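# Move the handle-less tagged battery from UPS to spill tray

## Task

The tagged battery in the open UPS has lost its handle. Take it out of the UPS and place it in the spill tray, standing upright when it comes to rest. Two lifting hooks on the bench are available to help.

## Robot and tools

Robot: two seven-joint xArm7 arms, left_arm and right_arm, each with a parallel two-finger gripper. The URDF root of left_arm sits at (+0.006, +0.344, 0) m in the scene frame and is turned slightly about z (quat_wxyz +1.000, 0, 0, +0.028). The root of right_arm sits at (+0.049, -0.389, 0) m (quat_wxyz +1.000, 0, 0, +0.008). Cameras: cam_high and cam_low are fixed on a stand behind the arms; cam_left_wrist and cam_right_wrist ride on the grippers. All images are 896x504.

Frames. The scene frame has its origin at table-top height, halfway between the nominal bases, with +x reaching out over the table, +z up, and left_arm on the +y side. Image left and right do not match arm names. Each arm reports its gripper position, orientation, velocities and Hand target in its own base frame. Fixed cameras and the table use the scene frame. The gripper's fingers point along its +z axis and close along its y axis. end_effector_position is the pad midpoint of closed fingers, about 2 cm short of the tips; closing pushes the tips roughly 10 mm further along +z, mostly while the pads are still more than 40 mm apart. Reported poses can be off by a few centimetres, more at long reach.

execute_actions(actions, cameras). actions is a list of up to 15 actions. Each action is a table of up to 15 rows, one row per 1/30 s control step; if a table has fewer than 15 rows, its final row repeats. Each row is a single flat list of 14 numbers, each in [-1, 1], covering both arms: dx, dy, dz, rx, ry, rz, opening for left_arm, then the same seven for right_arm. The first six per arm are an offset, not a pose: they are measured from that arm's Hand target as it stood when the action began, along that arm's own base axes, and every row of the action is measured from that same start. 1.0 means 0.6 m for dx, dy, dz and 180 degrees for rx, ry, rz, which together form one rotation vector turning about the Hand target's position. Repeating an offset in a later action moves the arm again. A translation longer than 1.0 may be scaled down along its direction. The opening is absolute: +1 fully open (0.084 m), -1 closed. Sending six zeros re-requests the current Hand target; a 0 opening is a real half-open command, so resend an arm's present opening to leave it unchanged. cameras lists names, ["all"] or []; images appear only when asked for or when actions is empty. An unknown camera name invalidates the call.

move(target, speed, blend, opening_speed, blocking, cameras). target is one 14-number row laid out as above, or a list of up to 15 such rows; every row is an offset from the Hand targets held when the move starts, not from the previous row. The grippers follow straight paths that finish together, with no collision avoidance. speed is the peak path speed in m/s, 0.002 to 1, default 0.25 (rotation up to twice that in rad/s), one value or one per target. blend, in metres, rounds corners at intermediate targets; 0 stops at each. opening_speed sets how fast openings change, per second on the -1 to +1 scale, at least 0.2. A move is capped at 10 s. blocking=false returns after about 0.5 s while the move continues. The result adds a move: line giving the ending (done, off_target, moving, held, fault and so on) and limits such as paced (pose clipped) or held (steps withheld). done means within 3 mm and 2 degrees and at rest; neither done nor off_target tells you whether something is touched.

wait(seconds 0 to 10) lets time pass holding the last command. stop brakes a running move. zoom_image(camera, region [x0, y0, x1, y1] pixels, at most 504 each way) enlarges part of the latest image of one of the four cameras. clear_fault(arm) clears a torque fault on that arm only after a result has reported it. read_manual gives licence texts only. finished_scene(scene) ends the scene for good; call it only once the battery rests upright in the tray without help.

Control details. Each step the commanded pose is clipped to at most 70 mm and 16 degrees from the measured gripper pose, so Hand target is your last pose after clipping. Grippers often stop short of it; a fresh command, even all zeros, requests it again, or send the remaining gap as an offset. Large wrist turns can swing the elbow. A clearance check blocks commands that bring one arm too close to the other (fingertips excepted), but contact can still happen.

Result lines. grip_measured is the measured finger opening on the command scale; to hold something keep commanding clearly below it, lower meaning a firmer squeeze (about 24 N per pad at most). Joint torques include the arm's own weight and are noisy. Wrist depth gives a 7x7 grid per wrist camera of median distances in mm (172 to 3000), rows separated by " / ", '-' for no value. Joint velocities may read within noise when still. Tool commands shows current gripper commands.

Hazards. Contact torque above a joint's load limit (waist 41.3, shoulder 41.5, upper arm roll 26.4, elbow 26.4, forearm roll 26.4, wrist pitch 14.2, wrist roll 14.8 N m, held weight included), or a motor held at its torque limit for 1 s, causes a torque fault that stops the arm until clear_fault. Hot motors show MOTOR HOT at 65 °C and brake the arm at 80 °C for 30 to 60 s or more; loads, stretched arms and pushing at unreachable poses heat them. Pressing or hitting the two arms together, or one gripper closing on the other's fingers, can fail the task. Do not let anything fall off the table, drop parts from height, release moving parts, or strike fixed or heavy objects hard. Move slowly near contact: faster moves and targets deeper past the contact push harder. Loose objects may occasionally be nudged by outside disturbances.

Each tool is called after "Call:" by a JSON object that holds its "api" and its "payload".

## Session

Call:
{"api": "execute_actions", "payload": {"actions": []}}

Call:
{"api": "zoom_image", "payload": {"camera": "cam_high", "region": [320, 100, 580, 300]}}

Scene clock: 0.00 s.
left_arm: end_effector_position=(+0.4468, +0.2430, +0.3412) grip_measured=+1.00 end_effector_quat_wxyz=(-0.232, +0.951, +0.164, +0.122) | right_arm: end_effector_position=(+0.4088, +0.5779, +0.3009) grip_measured=+1.00 end_effector_quat_wxyz=(-0.143, +0.784, +0.298, +0.525)
Joint positions: left_arm=[0.478 -0.17 -0.13 1.113 0.47 0.991 -0.197 0.084] | right_arm=[1.147 0.327 -0.219 1.384 -1.765 0.258 1.869 0.084]
Joint velocities: within noise
Joint torques (N m): no reading
Motor temperatures (°C): left_arm=[42 33 35 41 38 41 40] | right_arm=[38 38 38 45 35 39 38]
Wrist depth (mm): cam_left_wrist=[1196 1414 1698 1686 1546 1440 462 / 1241 1452 1767 1669 1536 1458 449 / 1307 1546 1745 1634 1503 1402 443 / 1345 1619 1715 1571 1455 455 432 / 1434 1728 1690 1539 1428 449 425 / 1452 1723 1622 1480 1422 444 414 / - 1728 1567 1468 - 438 402] | cam_right_wrist=[1560 1872 2279 2782 - 2935 1914 / 1630 1951 2356 - - - 2002 / 1749 2099 2547 - - - 1315 / 1813 2119 2510 2685 2771 2782 2119 / 1799 614 678 2309 2389 1847 2206 / 528 546 574 615 2044 2008 2165 / - 487 507 517 1804 1842 1951]
Hand target: left_arm +0.4468, +0.2430, +0.3412; -0.232, +0.951, +0.164, +0.122 | right_arm +0.4088, +0.5779, +0.3009; -0.143, +0.784, +0.298, +0.525
Tool commands: left_gripper/opening=+1.0 right_gripper/opening=+1.0
camera_calibration:
cam_left_wrist: T_world_to_cam=[[0.382617, -0.836816, -0.39159, 0.196635], [-0.922296, -0.320926, -0.215353, 0.610593], [0.0545398, 0.44356, -0.894584, 0.310841], [0, 0, 0, 1]] pos_world=[0.470958, 0.222626, 0.486567]
cam_right_wrist: T_world_to_cam=[[0.601165, -0.78688, 0.139359, 0.192412], [-0.33486, -0.406388, -0.850128, 0.678007], [0.725582, 0.464401, -0.507801, -0.280458], [0, 0, 0, 1]] pos_world=[0.314861, 0.557184, 0.407161]

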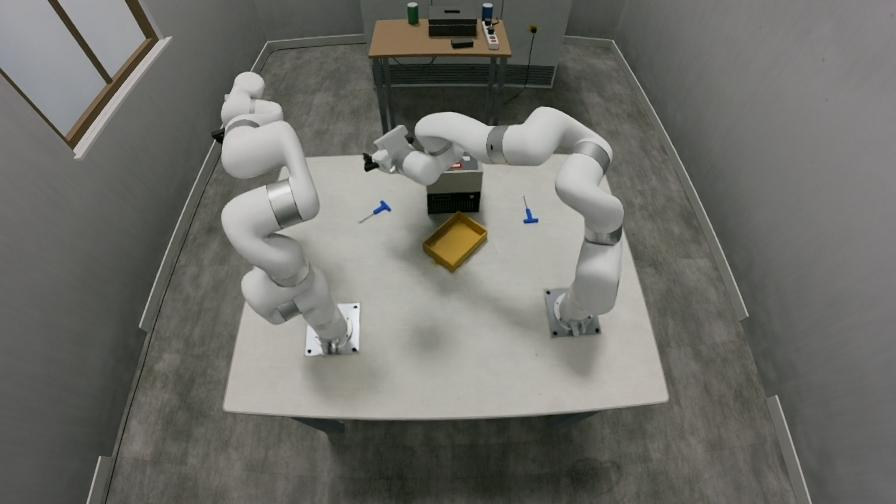

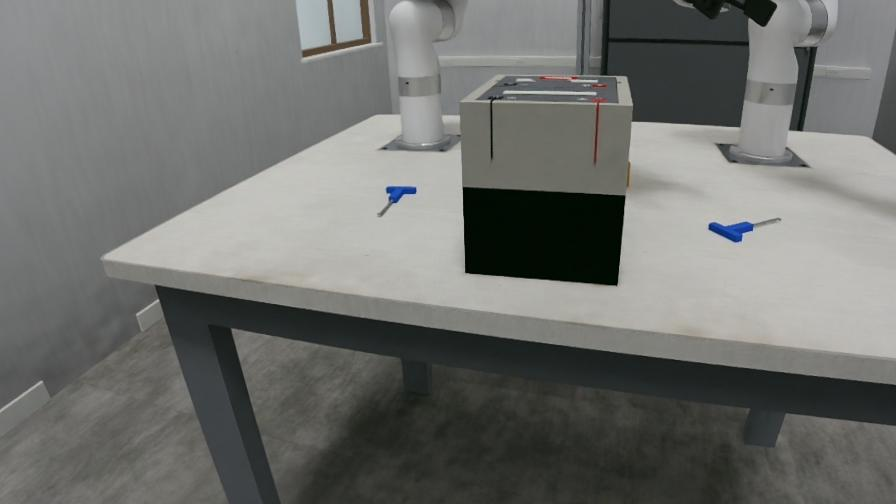

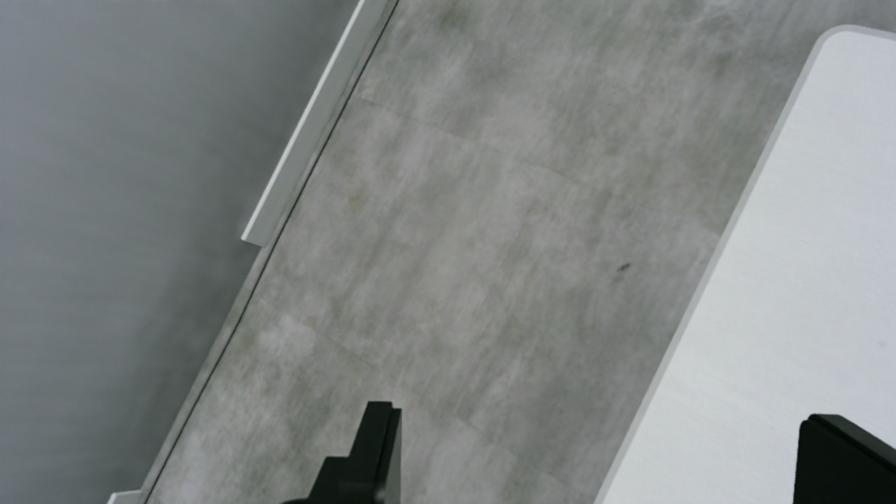

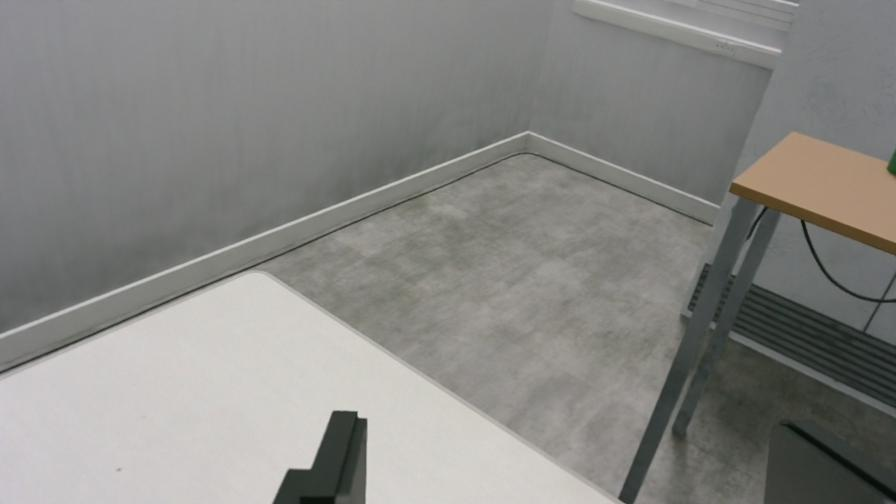

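Scaled by 1.938 from the camera's 896x504 image, which has a finer 1280x720 frame.

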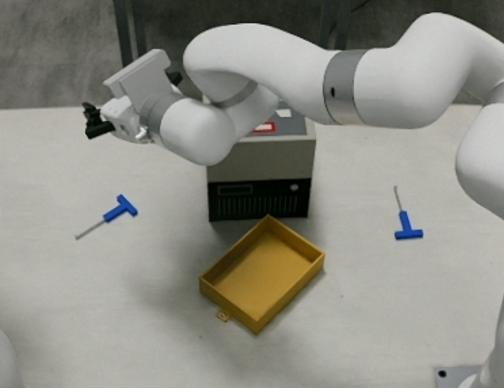

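Call:
{"api": "move", "payload": {"target": [[0,0,0.1,0,0,0,1,-0.1,-0.4,0.08,-0.05,0.18,-0.1,1],[-0.085,-0.972,0.131,-0.1503,0.079,-0.1062,1,-0.198,-0.7965,-0.018,-0.0983,0.361,-0.2048,1]], "speed": 0.5, "blend": [0.05,0], "cameras": ["all"]}}

Scene clock: 19.03 s.
left_arm: end_effector_position=(+0.3958, -0.3402, +0.4198) grip_measured=+1.00 end_effector_quat_wxyz=(+0.000, +1.000, +0.000, +0.000) | right_arm: end_effector_position=(+0.2900, +0.1000, +0.2901) grip_measured=+1.00 end_effector_quat_wxyz=(+0.001, +1.000, +0.000, +0.000)
Joint positions: left_arm=[-0.146 0.3 -0.754 1.976 0.207 1.749 -0.838 0.084] | right_arm=[0.976 -0.687 -0.477 0.774 -0.3 1.412 0.645 0.084]
Joint torques (N m): left_arm=[-0.85 -24.21 -2.12 16.44 0.87 -1.14 -0.22] | right_arm=[-1.54 -4.55 4.49 19.38 -0.38 -1.24 -0.38]
Wrist depth (mm): cam_left_wrist=[531 530 530 334 332 333 530 / 537 538 536 338 335 336 537 / 544 539 542 341 341 340 542 / 549 548 549 346 346 346 549 / 558 557 558 559 556 557 562 / 566 563 562 561 560 563 564 / - 572 573 567 568 571 572] | cam_right_wrist=[270 381 399 401 405 408 411 / 394 399 402 406 410 413 417 / 394 402 408 411 417 420 424 / 402 407 413 416 419 425 428 / 408 414 417 423 427 431 434 / 411 420 424 427 432 436 441 / - 425 432 433 438 442 447]
Hand target: left_arm +0.3958, -0.3402, +0.4198; +0.000, +1.000, +0.000, +0.000 | right_arm +0.2900, +0.1000, +0.2901; +0.001, +1.000, +0.000, +0.000
Off the commanded pose: left_arm 0.000 m, 0 deg | right_arm 0.000 m, 0 deg.
move: done; limits=paced
camera_calibration:
cam_left_wrist: T_world_to_cam=[[0.0162157, -0.999852, 0.00581426, -0.318335], [-0.993514, -0.0154578, 0.112657, 0.387728], [-0.11255, -0.00760335, -0.993617, 0.596827], [0, 0, 0, 1]] pos_world=[0.457548, -0.307757, 0.551188]
cam_right_wrist: T_world_to_cam=[[0.0394382, -0.998577, 0.0358996, 0.103331], [-0.992134, -0.0348616, 0.120225, 0.306819], [-0.118802, -0.0403587, -0.992097, 0.458032], [0, 0, 0, 1]] pos_world=[0.354745, 0.132366, 0.413816]

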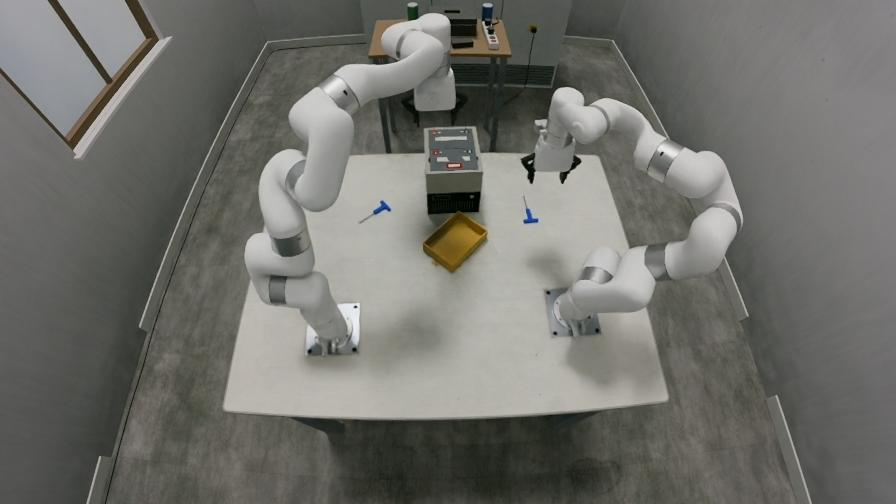

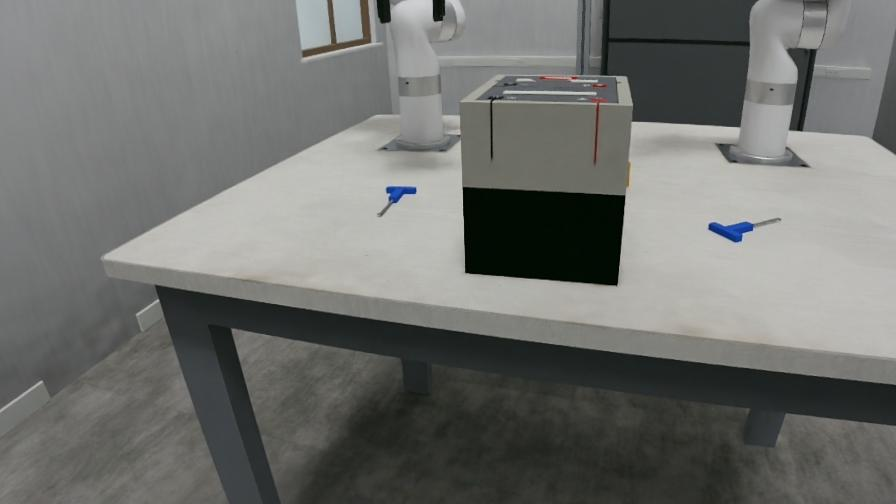

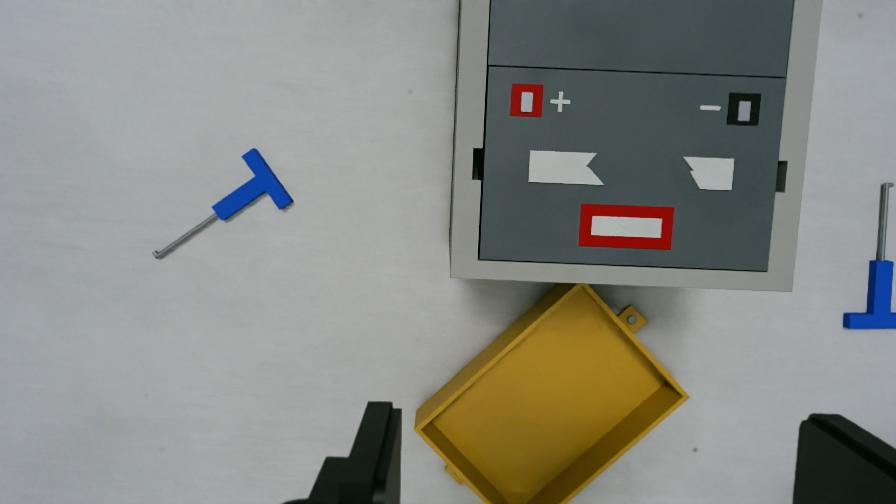

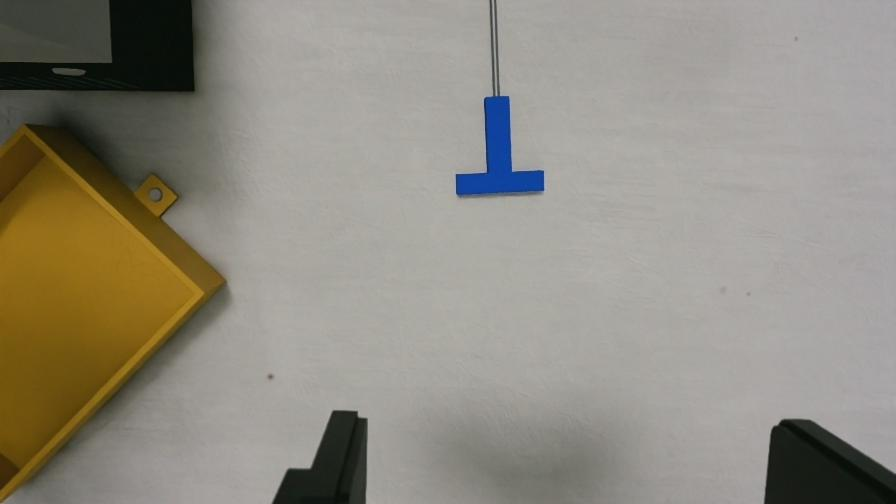

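Call:
{"api": "zoom_image", "payload": {"camera": "cam_left_wrist", "region": [130, 130, 310, 270]}}

Call:
{"api": "zoom_image", "payload": {"camera": "cam_left_wrist", "region": [830, 160, 896, 340]}}

Scaled by 2.800 from the camera's 896x504 image, which has a finer 1280x720 frame.

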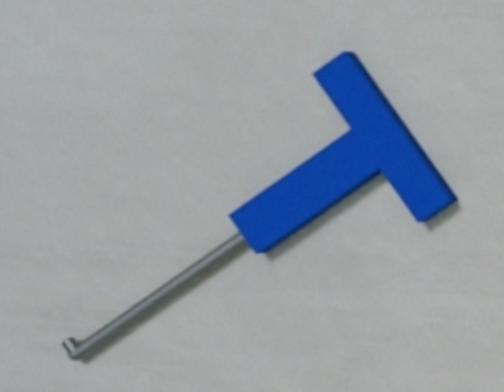

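Scaled by 2.800 from the camera's 896x504 image, which has a finer 1280x720 frame.

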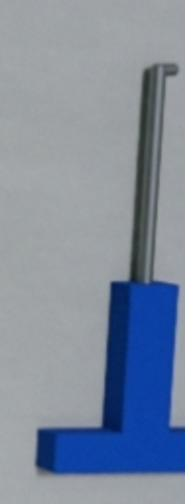

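Call:
{"api": "move", "payload": {"target": [[0.068,0.3277,-0.15,0,0,-0.304,0.4,0.1617,-0.0162,-0.25,0,0,-0.978,0.4],[0.068,0.3277,-0.5,0,0,-0.304,0.4,0.1617,-0.0162,-0.317,0,0,-0.978,0.4],[0.068,0.3277,-0.658,0,0,-0.304,0.4,0.1617,-0.0162,-0.4418,0,0,-0.978,0.4],[0.068,0.3277,-0.658,0,0,-0.304,-1,0.1617,-0.0162,-0.4418,0,0,-0.978,-1],[0.068,0.3277,-0.5,0,0,-0.304,-1,0.1617,-0.0162,-0.3,0,0,-0.978,-1]], "speed": [0.8,0.3,0.15,0.1,0.2], "blend": [0.02,0.01,0,0,0], "cameras": ["all"]}}

Scene clock: 103.87 s.
left_arm: end_effector_position=(+0.4366, -0.1436, +0.1198) grip_measured=-0.69 end_effector_quat_wxyz=(+0.001, +0.888, -0.460, +0.000) | right_arm: end_effector_position=(+0.3870, +0.0903, +0.1101) grip_measured=-0.69 end_effector_quat_wxyz=(+0.000, -0.034, +0.999, +0.001)
Joint positions: left_arm=[0.261 0.126 -0.587 0.911 0.095 0.808 0.568 0.014] | right_arm=[0.561 -0.068 -0.333 0.673 -0.031 0.737 3.325 0.014]
Joint torques (N m): left_arm=[0.2 -23.96 -1.71 16.87 -0.95 -1.17 0.44] | right_arm=[0.56 -15.95 0.55 18.24 -0.43 -1.16 0.22]
Wrist depth (mm): cam_left_wrist=[242 241 241 241 241 241 240 / 244 244 244 243 243 243 243 / 247 248 247 246 247 247 246 / 250 251 251 250 250 250 249 / 254 254 253 252 253 253 252 / 257 257 257 - - 256 256 / 261 260 259 - - 259 259] | cam_right_wrist=[224 225 226 228 229 230 232 / 226 227 229 230 232 233 235 / 229 230 231 233 235 236 237 / 231 233 234 235 237 239 240 / 234 235 237 - - 242 244 / 236 238 239 240 - 244 246 / 240 241 241 - - 247 249]
Hand target: left_arm +0.4366, -0.1436, +0.1198; +0.000, +0.888, -0.460, +0.000 | right_arm +0.3870, +0.0903, +0.1101; +0.000, -0.034, +0.999, +0.001
Off the commanded pose: left_arm 0.000 m, 0 deg | right_arm 0.000 m, 0 deg.
move: done; limits=paced
camera_calibration:
cam_left_wrist: T_world_to_cam=[[-0.8069, -0.59066, 0.0057349, 0.297435], [-0.586385, 0.802154, 0.112704, 0.4047], [-0.0711701, 0.087578, -0.993612, 0.300424], [0, 0, 0, 1]] pos_world=[0.498691, -0.175259, 0.251188]
cam_right_wrist: T_world_to_cam=[[-0.108299, 0.993473, 0.0358151, -0.0264277], [0.987359, 0.103298, 0.120217, -0.354179], [0.115732, 0.0483816, -0.992101, 0.191806], [0, 0, 0, 1]] pos_world=[0.324641, 0.0535613, 0.233816]

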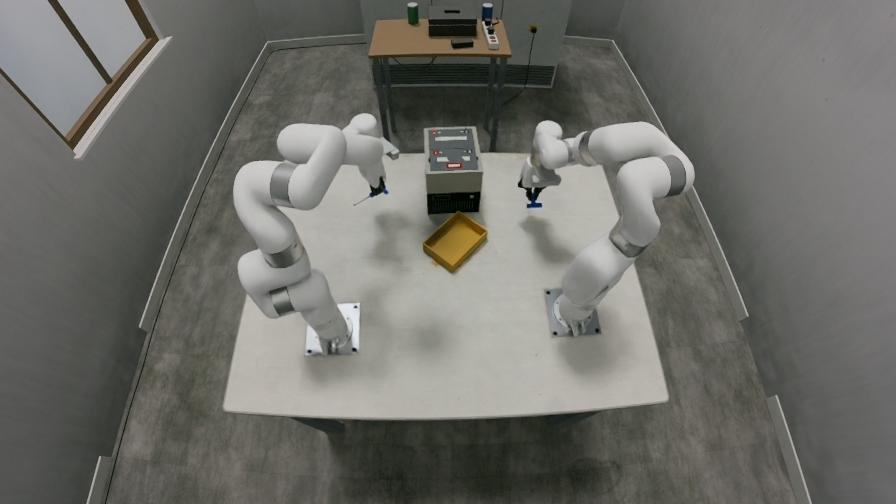

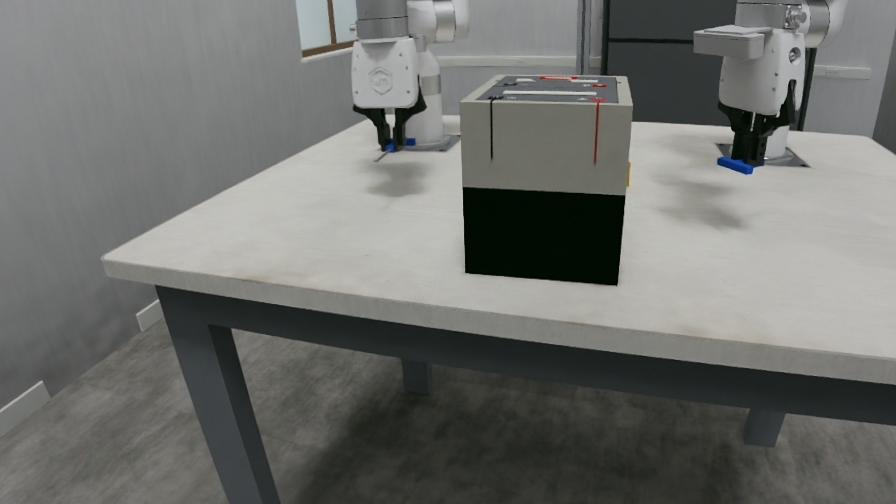

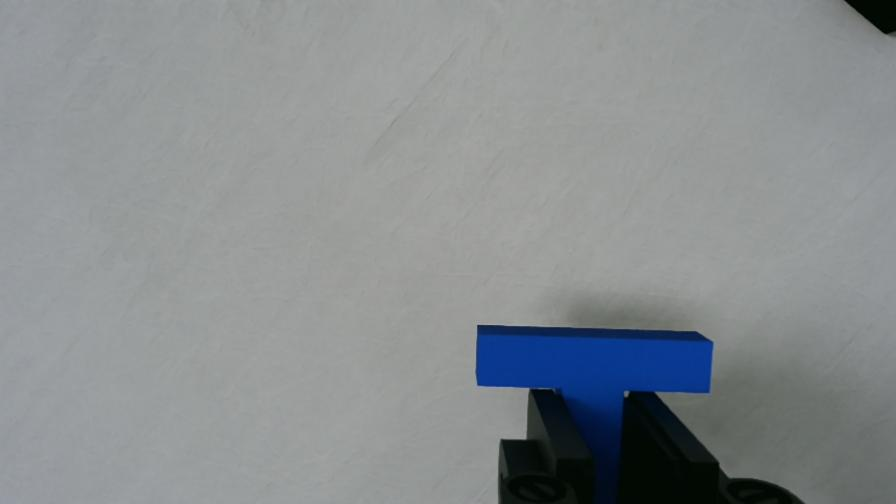

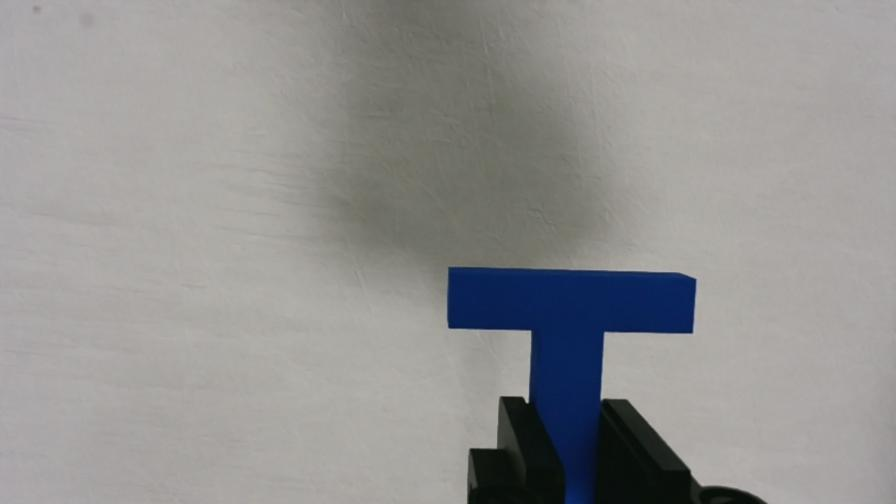

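Call:
{"api": "move", "payload": {"target": [[-0.5177,-0.513,0.05,0,0,0.291,-1,0,0,0.4,0.3782,0.3987,-0.4044,-1],[-0.5177,-0.513,-0.1555,0,0,0.291,-1,0,0,0.4,0.3782,0.3987,-0.4044,-1],[-0.5177,-0.513,-0.1555,0,0,0.291,-0.3,0,0,0.4,0.3782,0.3987,-0.4044,-1],[-0.5177,-0.513,0.1,0,0,0.291,-0.3,0,0,0.4,0.3782,0.3987,-0.4044,-1]], "speed": [0.5,0.15,0.1,0.3], "opening_speed": 2, "blend": [0.005,0,0,0]}}

Call:
{"api": "move", "payload": {"target": [[0.2066,0.502,0.45,0,0,0.0128,0.3,0,0,0,0,0,0,-1],[0.2066,0.502,0.45,0,0,0.0128,0.3,-0.1167,0.4562,0.11,0,0,0,-1]], "speed": 0.5, "blend": [0.03,0], "cameras": ["all"]}}

Scene clock: 125.93 s.
left_arm: end_effector_position=(+0.1260, -0.4514, +0.1798) grip_measured=-0.32 end_effector_quat_wxyz=(+0.000, +1.000, -0.021, +0.000) | right_arm: end_effector_position=(+0.3870, +0.0903, +0.3501) grip_measured=-0.69 end_effector_quat_wxyz=(+0.496, -0.504, -0.496, -0.504)
Joint positions: left_arm=[-0.183 0.098 -1.139 1.023 0.108 0.984 -1.339 0.03] | right_arm=[0.206 -0.008 -0.66 0.872 1.277 1.9 3.972 0.014]
Joint torques (N m): left_arm=[0.39 -13.24 -1.79 16.82 -0.73 -1.58 0.17] | right_arm=[0.45 -15.41 0.15 17.02 3.34 0.92 0.33]
Wrist depth (mm): cam_left_wrist=[298 296 296 296 299 299 300 / 301 297 299 301 303 303 303 / 305 306 301 307 306 307 307 / 309 309 309 309 310 310 310 / 314 314 314 313 314 316 315 / 318 318 317 318 318 318 319 / 320 320 321 - 322 322 322] | cam_right_wrist=[491 2151 2206 2228 2192 2228 2286 / 691 2228 2206 2178 2257 2302 2309 / 708 2220 2249 2264 2286 2257 2286 / 760 2271 2249 2294 2317 2340 2325 / 721 2309 - - 2333 2364 2317 / 728 2294 2356 2364 2333 2364 2389 / 748 1005 - - - 492 2457]
Hand target: left_arm +0.1260, -0.4514, +0.1798; +0.000, +1.000, -0.021, +0.000 | right_arm +0.3870, +0.0903, +0.3501; +0.496, -0.504, -0.496, -0.504
Off the commanded pose: left_arm 0.000 m, 0 deg | right_arm 0.000 m, 0 deg.
move: done

Scene clock: 128.23 s.
left_arm: end_effector_position=(+0.2499, -0.1502, +0.4498) grip_measured=+0.29 end_effector_quat_wxyz=(+0.000, +1.000, -0.001, +0.000) | right_arm: end_effector_position=(+0.3170, +0.3640, +0.4161) grip_measured=-0.69 end_effector_quat_wxyz=(+0.496, -0.504, -0.496, -0.504)
Joint positions: left_arm=[-0.016 -0.563 -0.31 1.286 -0.169 1.823 -0.322 0.056] | right_arm=[0.552 -0.393 -0.104 0.667 1.784 1.143 4.143 0.014]
Joint torques (N m): left_arm=[0.43 -3.63 2.92 16.19 0.91 -1.06 0.29] | right_arm=[0.38 -10.48 0.64 21.28 2.35 0.51 -0.37]
Wrist depth (mm): cam_left_wrist=[560 560 560 561 560 517 425 / 566 566 566 566 568 566 562 / 575 575 575 575 573 572 570 / 580 578 580 582 582 579 576 / 590 589 589 588 591 586 587 / 595 596 595 594 597 593 594 / 604 - 601 603 602 - 602] | cam_right_wrist=[1888 - 317 1935 1940 1940 1940 / 1919 - 346 1957 1974 1979 2014 / 1951 - 318 1962 1985 1996 2032 / 1957 - 2008 2008 2002 2020 2026 / 1968 2044 - - 2044 2050 2056 / 545 2020 2032 2056 2062 2099 2119 / 2002 - - - - 2125 2125]
Hand target: left_arm +0.2499, -0.1502, +0.4498; +0.000, +1.000, -0.001, +0.000 | right_arm +0.3170, +0.3640, +0.4161; +0.496, -0.504, -0.496, -0.504
Off the commanded pose: left_arm 0.000 m, 0 deg | right_arm 0.000 m, 0 deg.
move: done; limits=paced
camera_calibration:
cam_left_wrist: T_world_to_cam=[[0.0154972, -0.999864, 0.00569869, -0.125982], [-0.993525, -0.0147569, 0.112654, 0.242417], [-0.112555, -0.00740761, -0.993618, 0.611683], [0, 0, 0, 1]] pos_world=[0.311647, -0.117856, 0.581188]
cam_right_wrist: T_world_to_cam=[[0.997869, -0.0513039, 0.0403153, -0.289102], [0.033888, -0.120506, -0.992134, 0.4965], [0.0557586, 0.991386, -0.11851, -0.197482], [0, 0, 0, 1]] pos_world=[0.282672, 0.24078, 0.480846]

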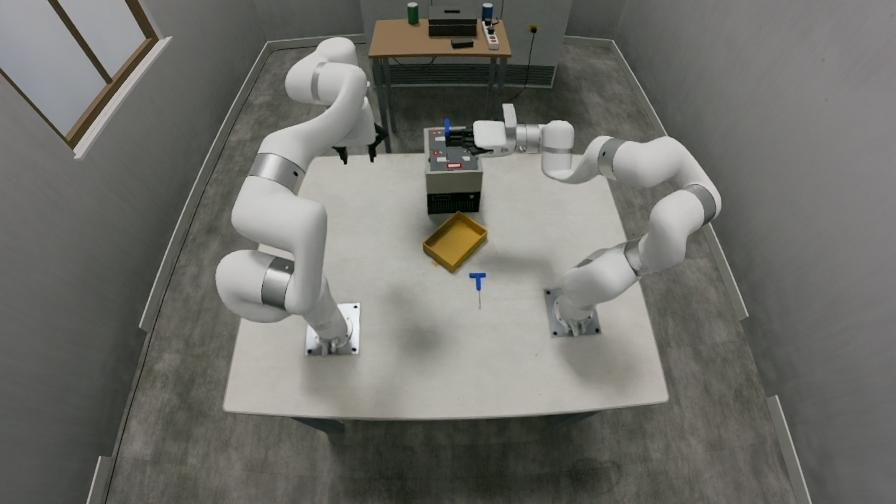

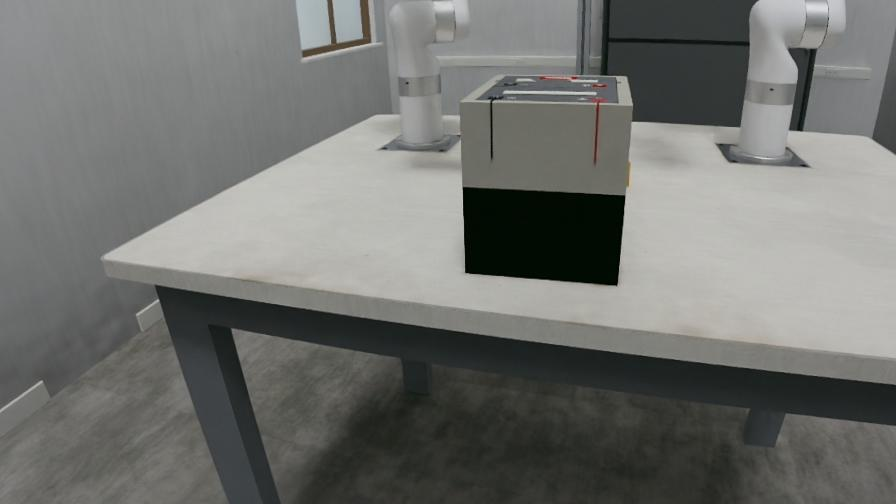

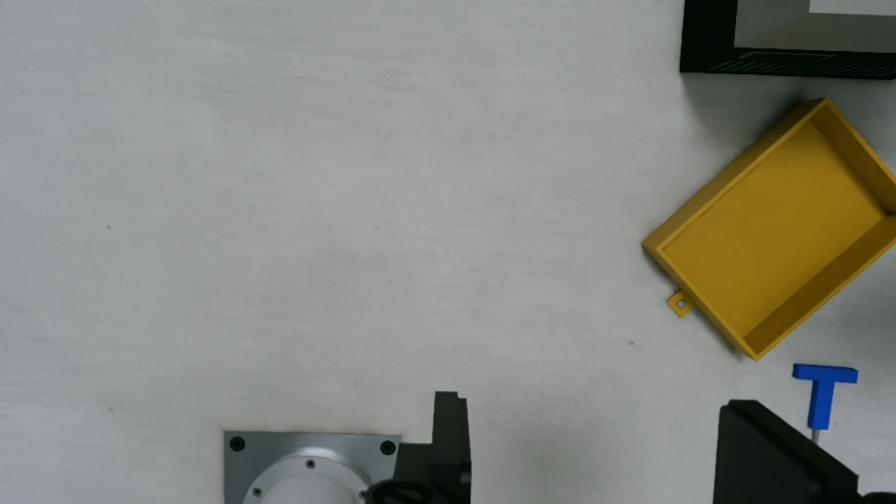

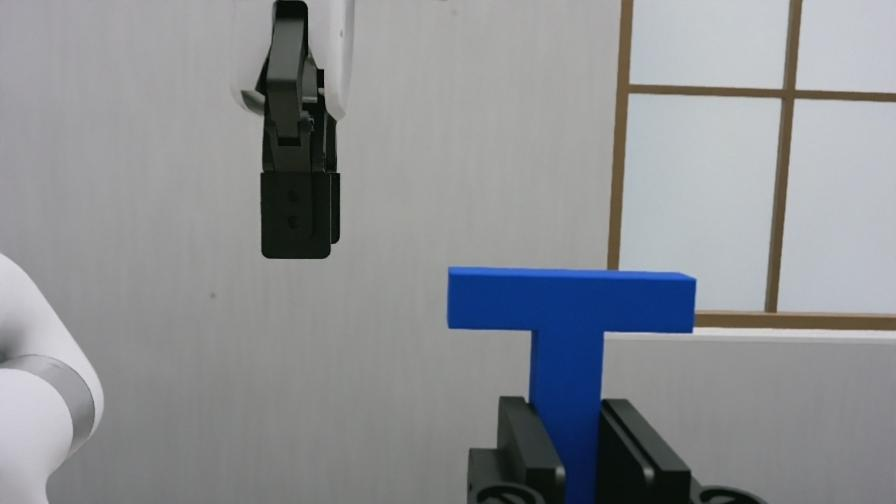

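Call:
{"api": "move", "payload": {"target": [[0,0,0.1667,0,0,-0.018,0,0,0,0,0,0,0,-1],[0.1402,-0.3545,0.1667,0,0,-0.018,0,0,0,0,0,0,0,-1],[0.1402,-0.3545,0.012,0,0,-0.018,0,0,0,0,0,0,0,-1]], "speed": [0.4,0.4,0.1], "blend": [0.03,0.005,0], "cameras": ["cam_right_wrist","cam_left_wrist"]}}

Scene clock: 139.37 s.
left_arm: end_effector_position=(+0.3341, -0.3629, +0.4570) grip_measured=-0.01 end_effector_quat_wxyz=(+0.000, +1.000, -0.029, +0.000) | right_arm: end_effector_position=(+0.3170, +0.3640, +0.4161) grip_measured=-0.69 end_effector_quat_wxyz=(+0.496, -0.504, -0.496, -0.504)
Joint positions: left_arm=[-0.232 0.241 -0.768 2.023 0.173 1.843 -0.88 0.044] | right_arm=[0.552 -0.393 -0.104 0.667 1.784 1.143 4.143 0.014]
Joint torques (N m): left_arm=[0.15 -25.29 -2.55 14.98 -0.89 -1.79 0.35] | right_arm=[0.72 -10.26 0.52 21.49 2.31 0.65 -0.43]
Wrist depth (mm): cam_left_wrist=[567 568 567 369 370 372 566 / 572 572 575 373 372 373 572 / 580 582 581 584 580 581 583 / 587 589 587 587 585 - 586 / 599 597 595 593 597 173 - / 603 603 603 - - - - / 611 - 607 - - - 189] | cam_right_wrist=[378 419 - 1924 - 1968 1974 / 399 436 - 1968 - 1962 1979 / 448 2008 - 1962 - 2008 2008 / 474 1951 - 1991 - 2008 2020 / 496 2020 - - - 2050 2056 / 531 2032 - 2074 2056 2087 2112 / 2044 - - - - 2080 2145]
Hand target: left_arm +0.3341, -0.3629, +0.4570; +0.000, +1.000, -0.029, +0.000 | right_arm +0.3170, +0.3640, +0.4161; +0.496, -0.504, -0.496, -0.504
Off the commanded pose: left_arm 0.000 m, 0 deg | right_arm 0.000 m, 0 deg.
move: done; limits=paced
camera_calibration:
cam_left_wrist: T_world_to_cam=[[-0.0409975, -0.999143, 0.00570396, -0.320913], [-0.992759, 0.0413793, 0.112774, 0.342189], [-0.112913, -0.00103921, -0.993604, 0.629172], [0, 0, 0, 1]] pos_world=[0.397597, -0.334144, 0.588388]
cam_right_wrist: T_world_to_cam=[[0.997869, -0.0513039, 0.0403153, -0.289102], [0.033888, -0.120506, -0.992134, 0.4965], [0.0557586, 0.991386, -0.11851, -0.197482], [0, 0, 0, 1]] pos_world=[0.282672, 0.24078, 0.480846]
Images, in order (width x height): cam_left_wrist 896x504, cam_right_wrist 896x504.

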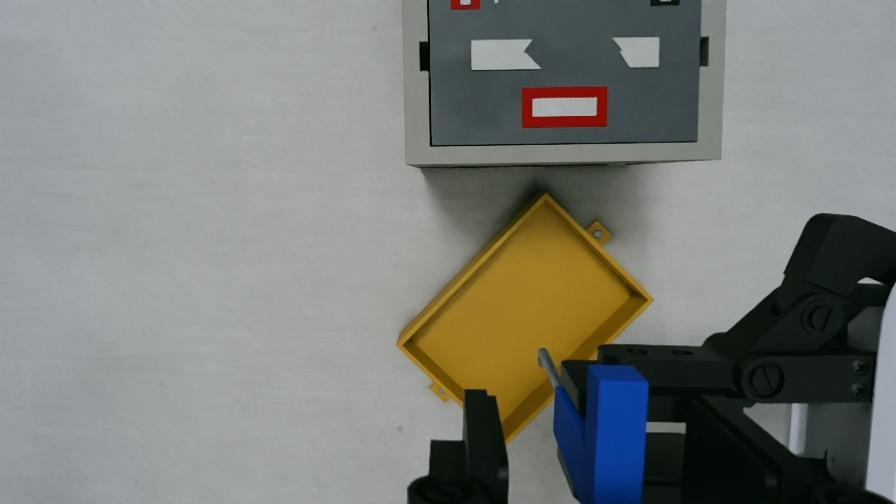

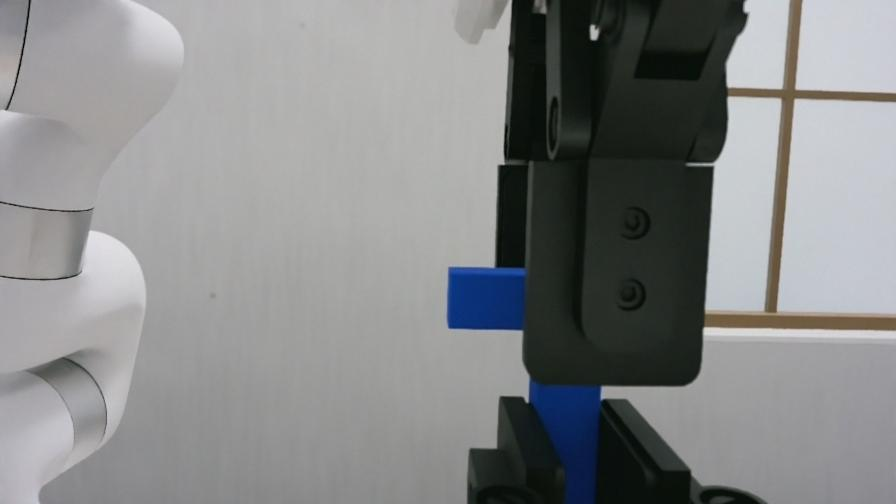

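Call:
{"api": "move", "payload": {"target": [[-0.0125,0,0,0,0,0,0,0,0,0,0,0,0,-1],[-0.0125,0,0,0,0,0,-1,0,0,0,0,0,0,-1],[-0.0125,0,0,0,0,0,-1,0,0,0,0,0,0,-0.2],[-0.0125,0,0,0,0,0,-1,0,-0.18,0,0,0,0,-0.2]], "speed": [0.05,0.1,0.1,0.12], "opening_speed": 1.5, "cameras": ["cam_right_wrist","cam_low"]}}

Scene clock: 150.30 s.
left_arm: end_effector_position=(+0.3266, -0.3629, +0.4570) grip_measured=-0.78 end_effector_quat_wxyz=(+0.000, +1.000, -0.029, +0.000) | right_arm: end_effector_position=(+0.3170, +0.2561, +0.4161) grip_measured=-0.21 end_effector_quat_wxyz=(+0.496, -0.504, -0.496, -0.504)
Joint positions: left_arm=[-0.221 0.214 -0.771 1.992 0.154 1.833 -0.882 0.01] | right_arm=[0.414 -0.519 -0.313 0.578 1.511 1.36 4.211 0.035]
Joint torques (N m): left_arm=[-0.52 -21.72 -2.33 16.11 -0.59 -1.62 -0.06] | right_arm=[-1.27 -8.84 1.2 19.7 1.53 0.84 0.28]
Wrist depth (mm): cam_left_wrist=[566 566 569 367 369 371 569 / 573 573 575 373 373 374 573 / 582 578 581 580 579 582 582 / 587 586 588 587 585 591 587 / 594 595 595 593 590 597 598 / 604 602 600 595 605 602 602 / 610 610 - - - 611 608] | cam_right_wrist=[466 2044 - 200 2062 2044 2080 / 480 538 - 240 2062 2093 2106 / 543 2044 - 2106 2106 2099 2074 / 552 2106 - 246 2112 2125 2145 / 583 2068 2145 2119 2158 2158 2158 / 565 2132 2165 2199 2185 2199 2228 / 569 2199 2192 2192 2242 2242 2249]
Hand target: left_arm +0.3266, -0.3629, +0.4570; +0.000, +1.000, -0.029, +0.000 | right_arm +0.3170, +0.2560, +0.4161; +0.496, -0.504, -0.496, -0.504
Off the commanded pose: left_arm 0.000 m, 0 deg | right_arm 0.000 m, 0 deg.
move: done
camera_calibration:
cam_right_wrist: T_world_to_cam=[[0.997869, -0.0512999, 0.0403146, -0.294638], [0.0338822, -0.120604, -0.992122, 0.483506], [0.0557579, 0.991374, -0.118609, -0.0904622], [0, 0, 0, 1]] pos_world=[0.282672, 0.13288, 0.480846]
Images, in order (width x height): cam_low 896x504, cam_right_wrist 896x504.

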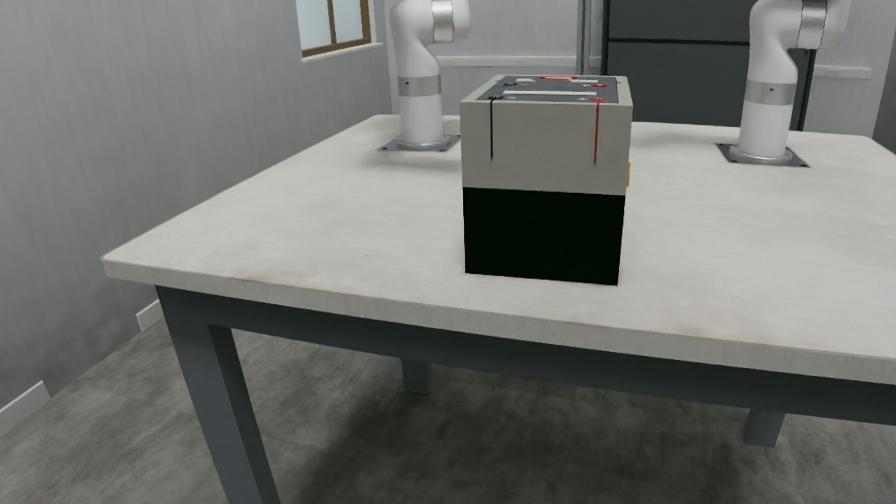

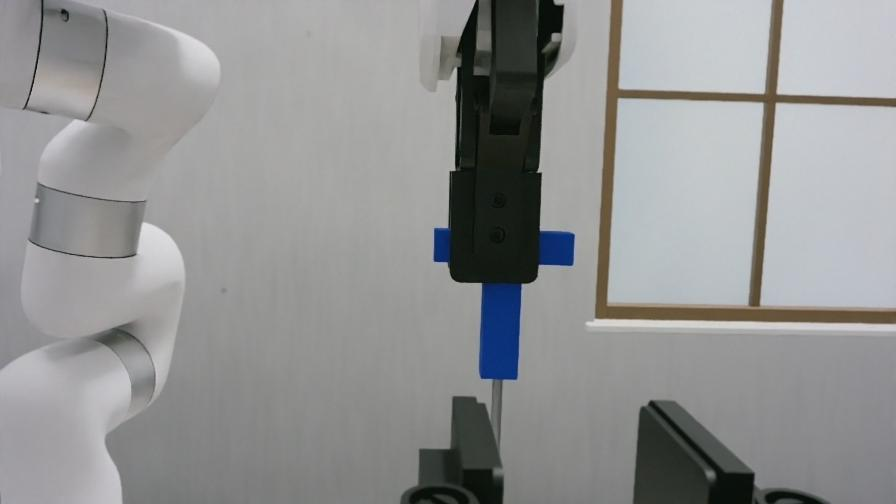

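Call:
{"api": "move", "payload": {"target": [[0.2322,0.0685,0,0,0,0,-1,0,0,0,0,0,0,-0.2],[0.2322,0.0685,-0.195,0,0,0.01,-1,-0.3322,0.0513,-0.4768,-0.4995,0.5075,-0.2884,0],[0.2322,0.0685,-0.195,0,0,0.01,-1,-0.3322,0.0513,-0.646,-0.4995,0.5075,-0.2884,0],[0.2322,0.0685,-0.195,0,0,0.01,-1,-0.3322,0.0513,-0.646,-0.4995,0.5075,-0.2884,-1],[0.2322,0.0685,-0.195,0,0,0.01,-1,-0.3322,0.0513,-0.46,-0.4995,0.5075,-0.2884,-1]], "speed": [0.3,0.5,0.15,0.1,0.3], "blend": [0.02,0.003,0,0,0], "cameras": ["all"]}}

Call:
{"api": "zoom_image", "payload": {"camera": "cam_left_wrist", "region": [440, 240, 640, 420]}}

Scene clock: 169.67 s.
left_arm: end_effector_position=(+0.4659, -0.3218, +0.3400) grip_measured=-0.78 end_effector_quat_wxyz=(+0.000, +1.000, -0.013, +0.000) | right_arm: end_effector_position=(+0.1177, +0.2868, +0.1401) grip_measured=-0.70 end_effector_quat_wxyz=(+0.001, +0.966, +0.000, -0.259)
Joint positions: left_arm=[-0.079 0.405 -0.721 1.87 0.263 1.558 -0.736 0.01] | right_arm=[-0.735 -1.216 1.279 0.772 1.117 2.035 6.281 0.013]
Joint torques (N m): left_arm=[0.29 -32.15 -4.14 16.81 -0.44 -1.6 -0.05] | right_arm=[-1.32 10.13 -14.45 8.85 -0.46 -0.31 0.23]
Wrist depth (mm): cam_left_wrist=[452 453 455 454 255 256 255 / 459 459 458 459 258 257 257 / 466 466 466 464 261 262 263 / 471 470 469 469 265 265 265 / 478 476 475 475 268 268 267 / 484 482 480 - 272 271 272 / 488 488 - - - 275 275] | cam_right_wrist=[217 183 219 219 220 221 222 / 230 232 232 237 234 235 235 / 250 251 253 253 254 255 256 / 267 269 271 272 273 274 275 / 296 297 284 285 - 295 304 / 320 323 323 - 328 330 331 / 351 352 - - - 362 362]
Hand target: left_arm +0.4659, -0.3218, +0.3400; +0.000, +1.000, -0.013, +0.000 | right_arm +0.1177, +0.2868, +0.1401; +0.001, +0.966, +0.000, -0.259
Off the commanded pose: left_arm 0.000 m, 0 deg | right_arm 0.000 m, 0 deg.
joint sent to its limit (right arm) — joint 7 (wrist roll), upper limit. The joint targets still meet the commanded pose.
move: done; blend cut to 0 m at target 2
camera_calibration:
cam_left_wrist: T_world_to_cam=[[-0.00958502, -0.999938, 0.00567354, -0.288598], [-0.993581, 0.0101633, 0.112661, 0.474882], [-0.112712, -0.00455726, -0.993617, 0.526613], [0, 0, 0, 1]] pos_world=[0.528424, -0.291007, 0.471388]
cam_right_wrist: T_world_to_cam=[[0.0524466, -0.998563, 0.010982, 0.303989], [-0.798903, -0.0353567, 0.60042, 0.0705701], [-0.599169, -0.0402635, -0.799609, 0.32583], [0, 0, 0, 1]] pos_world=[0.235663, 0.319167, 0.214826]

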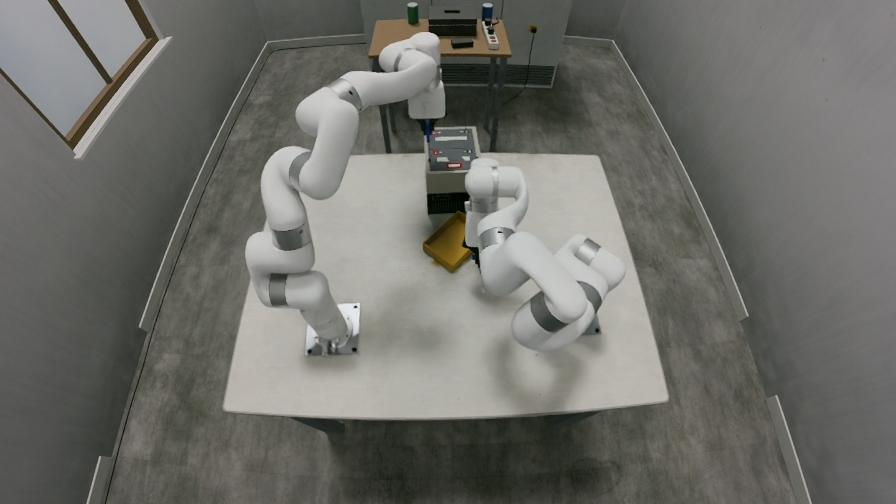

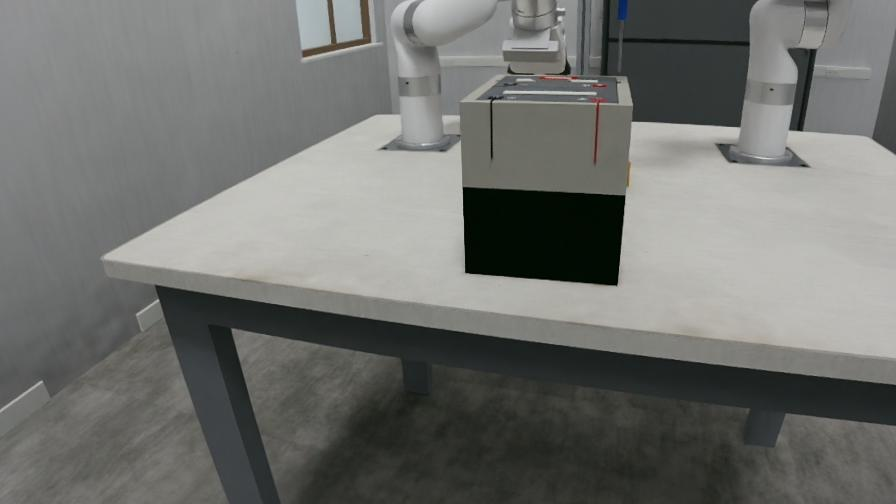

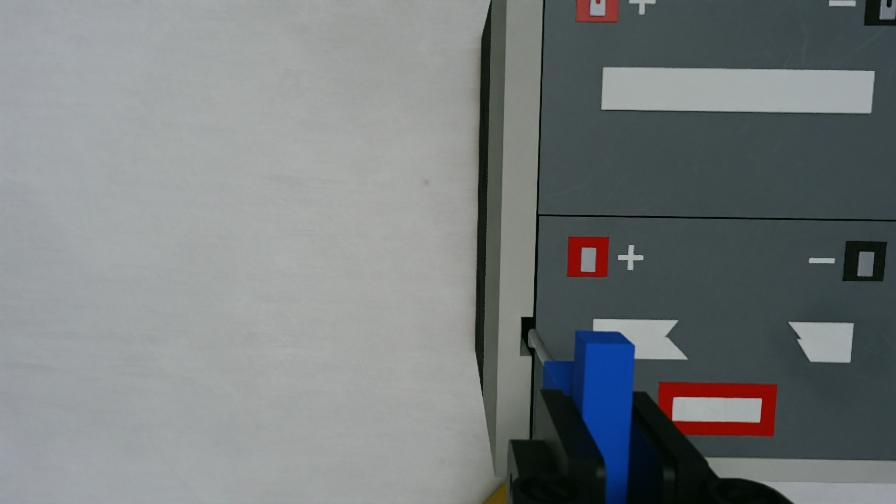

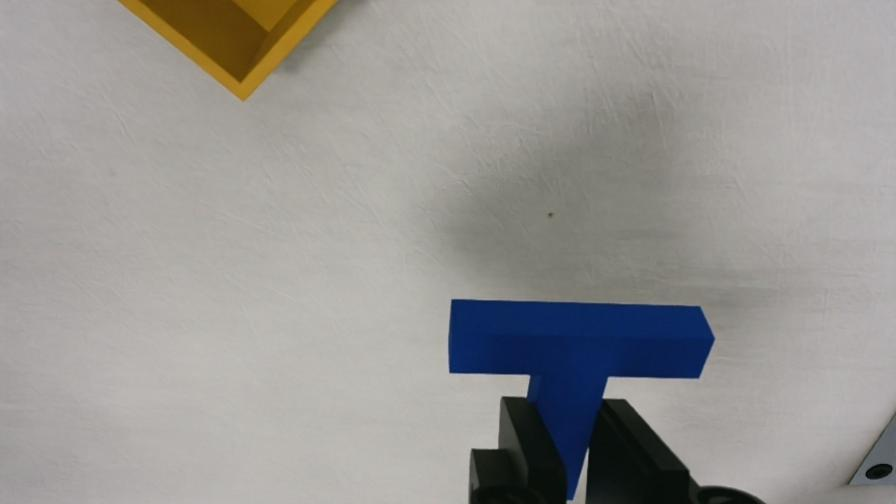

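Scaled by 2.520 from the camera's 896x504 image, which has a finer 1280x720 frame.

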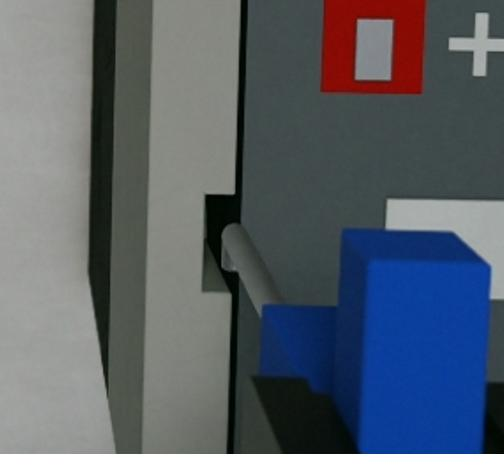

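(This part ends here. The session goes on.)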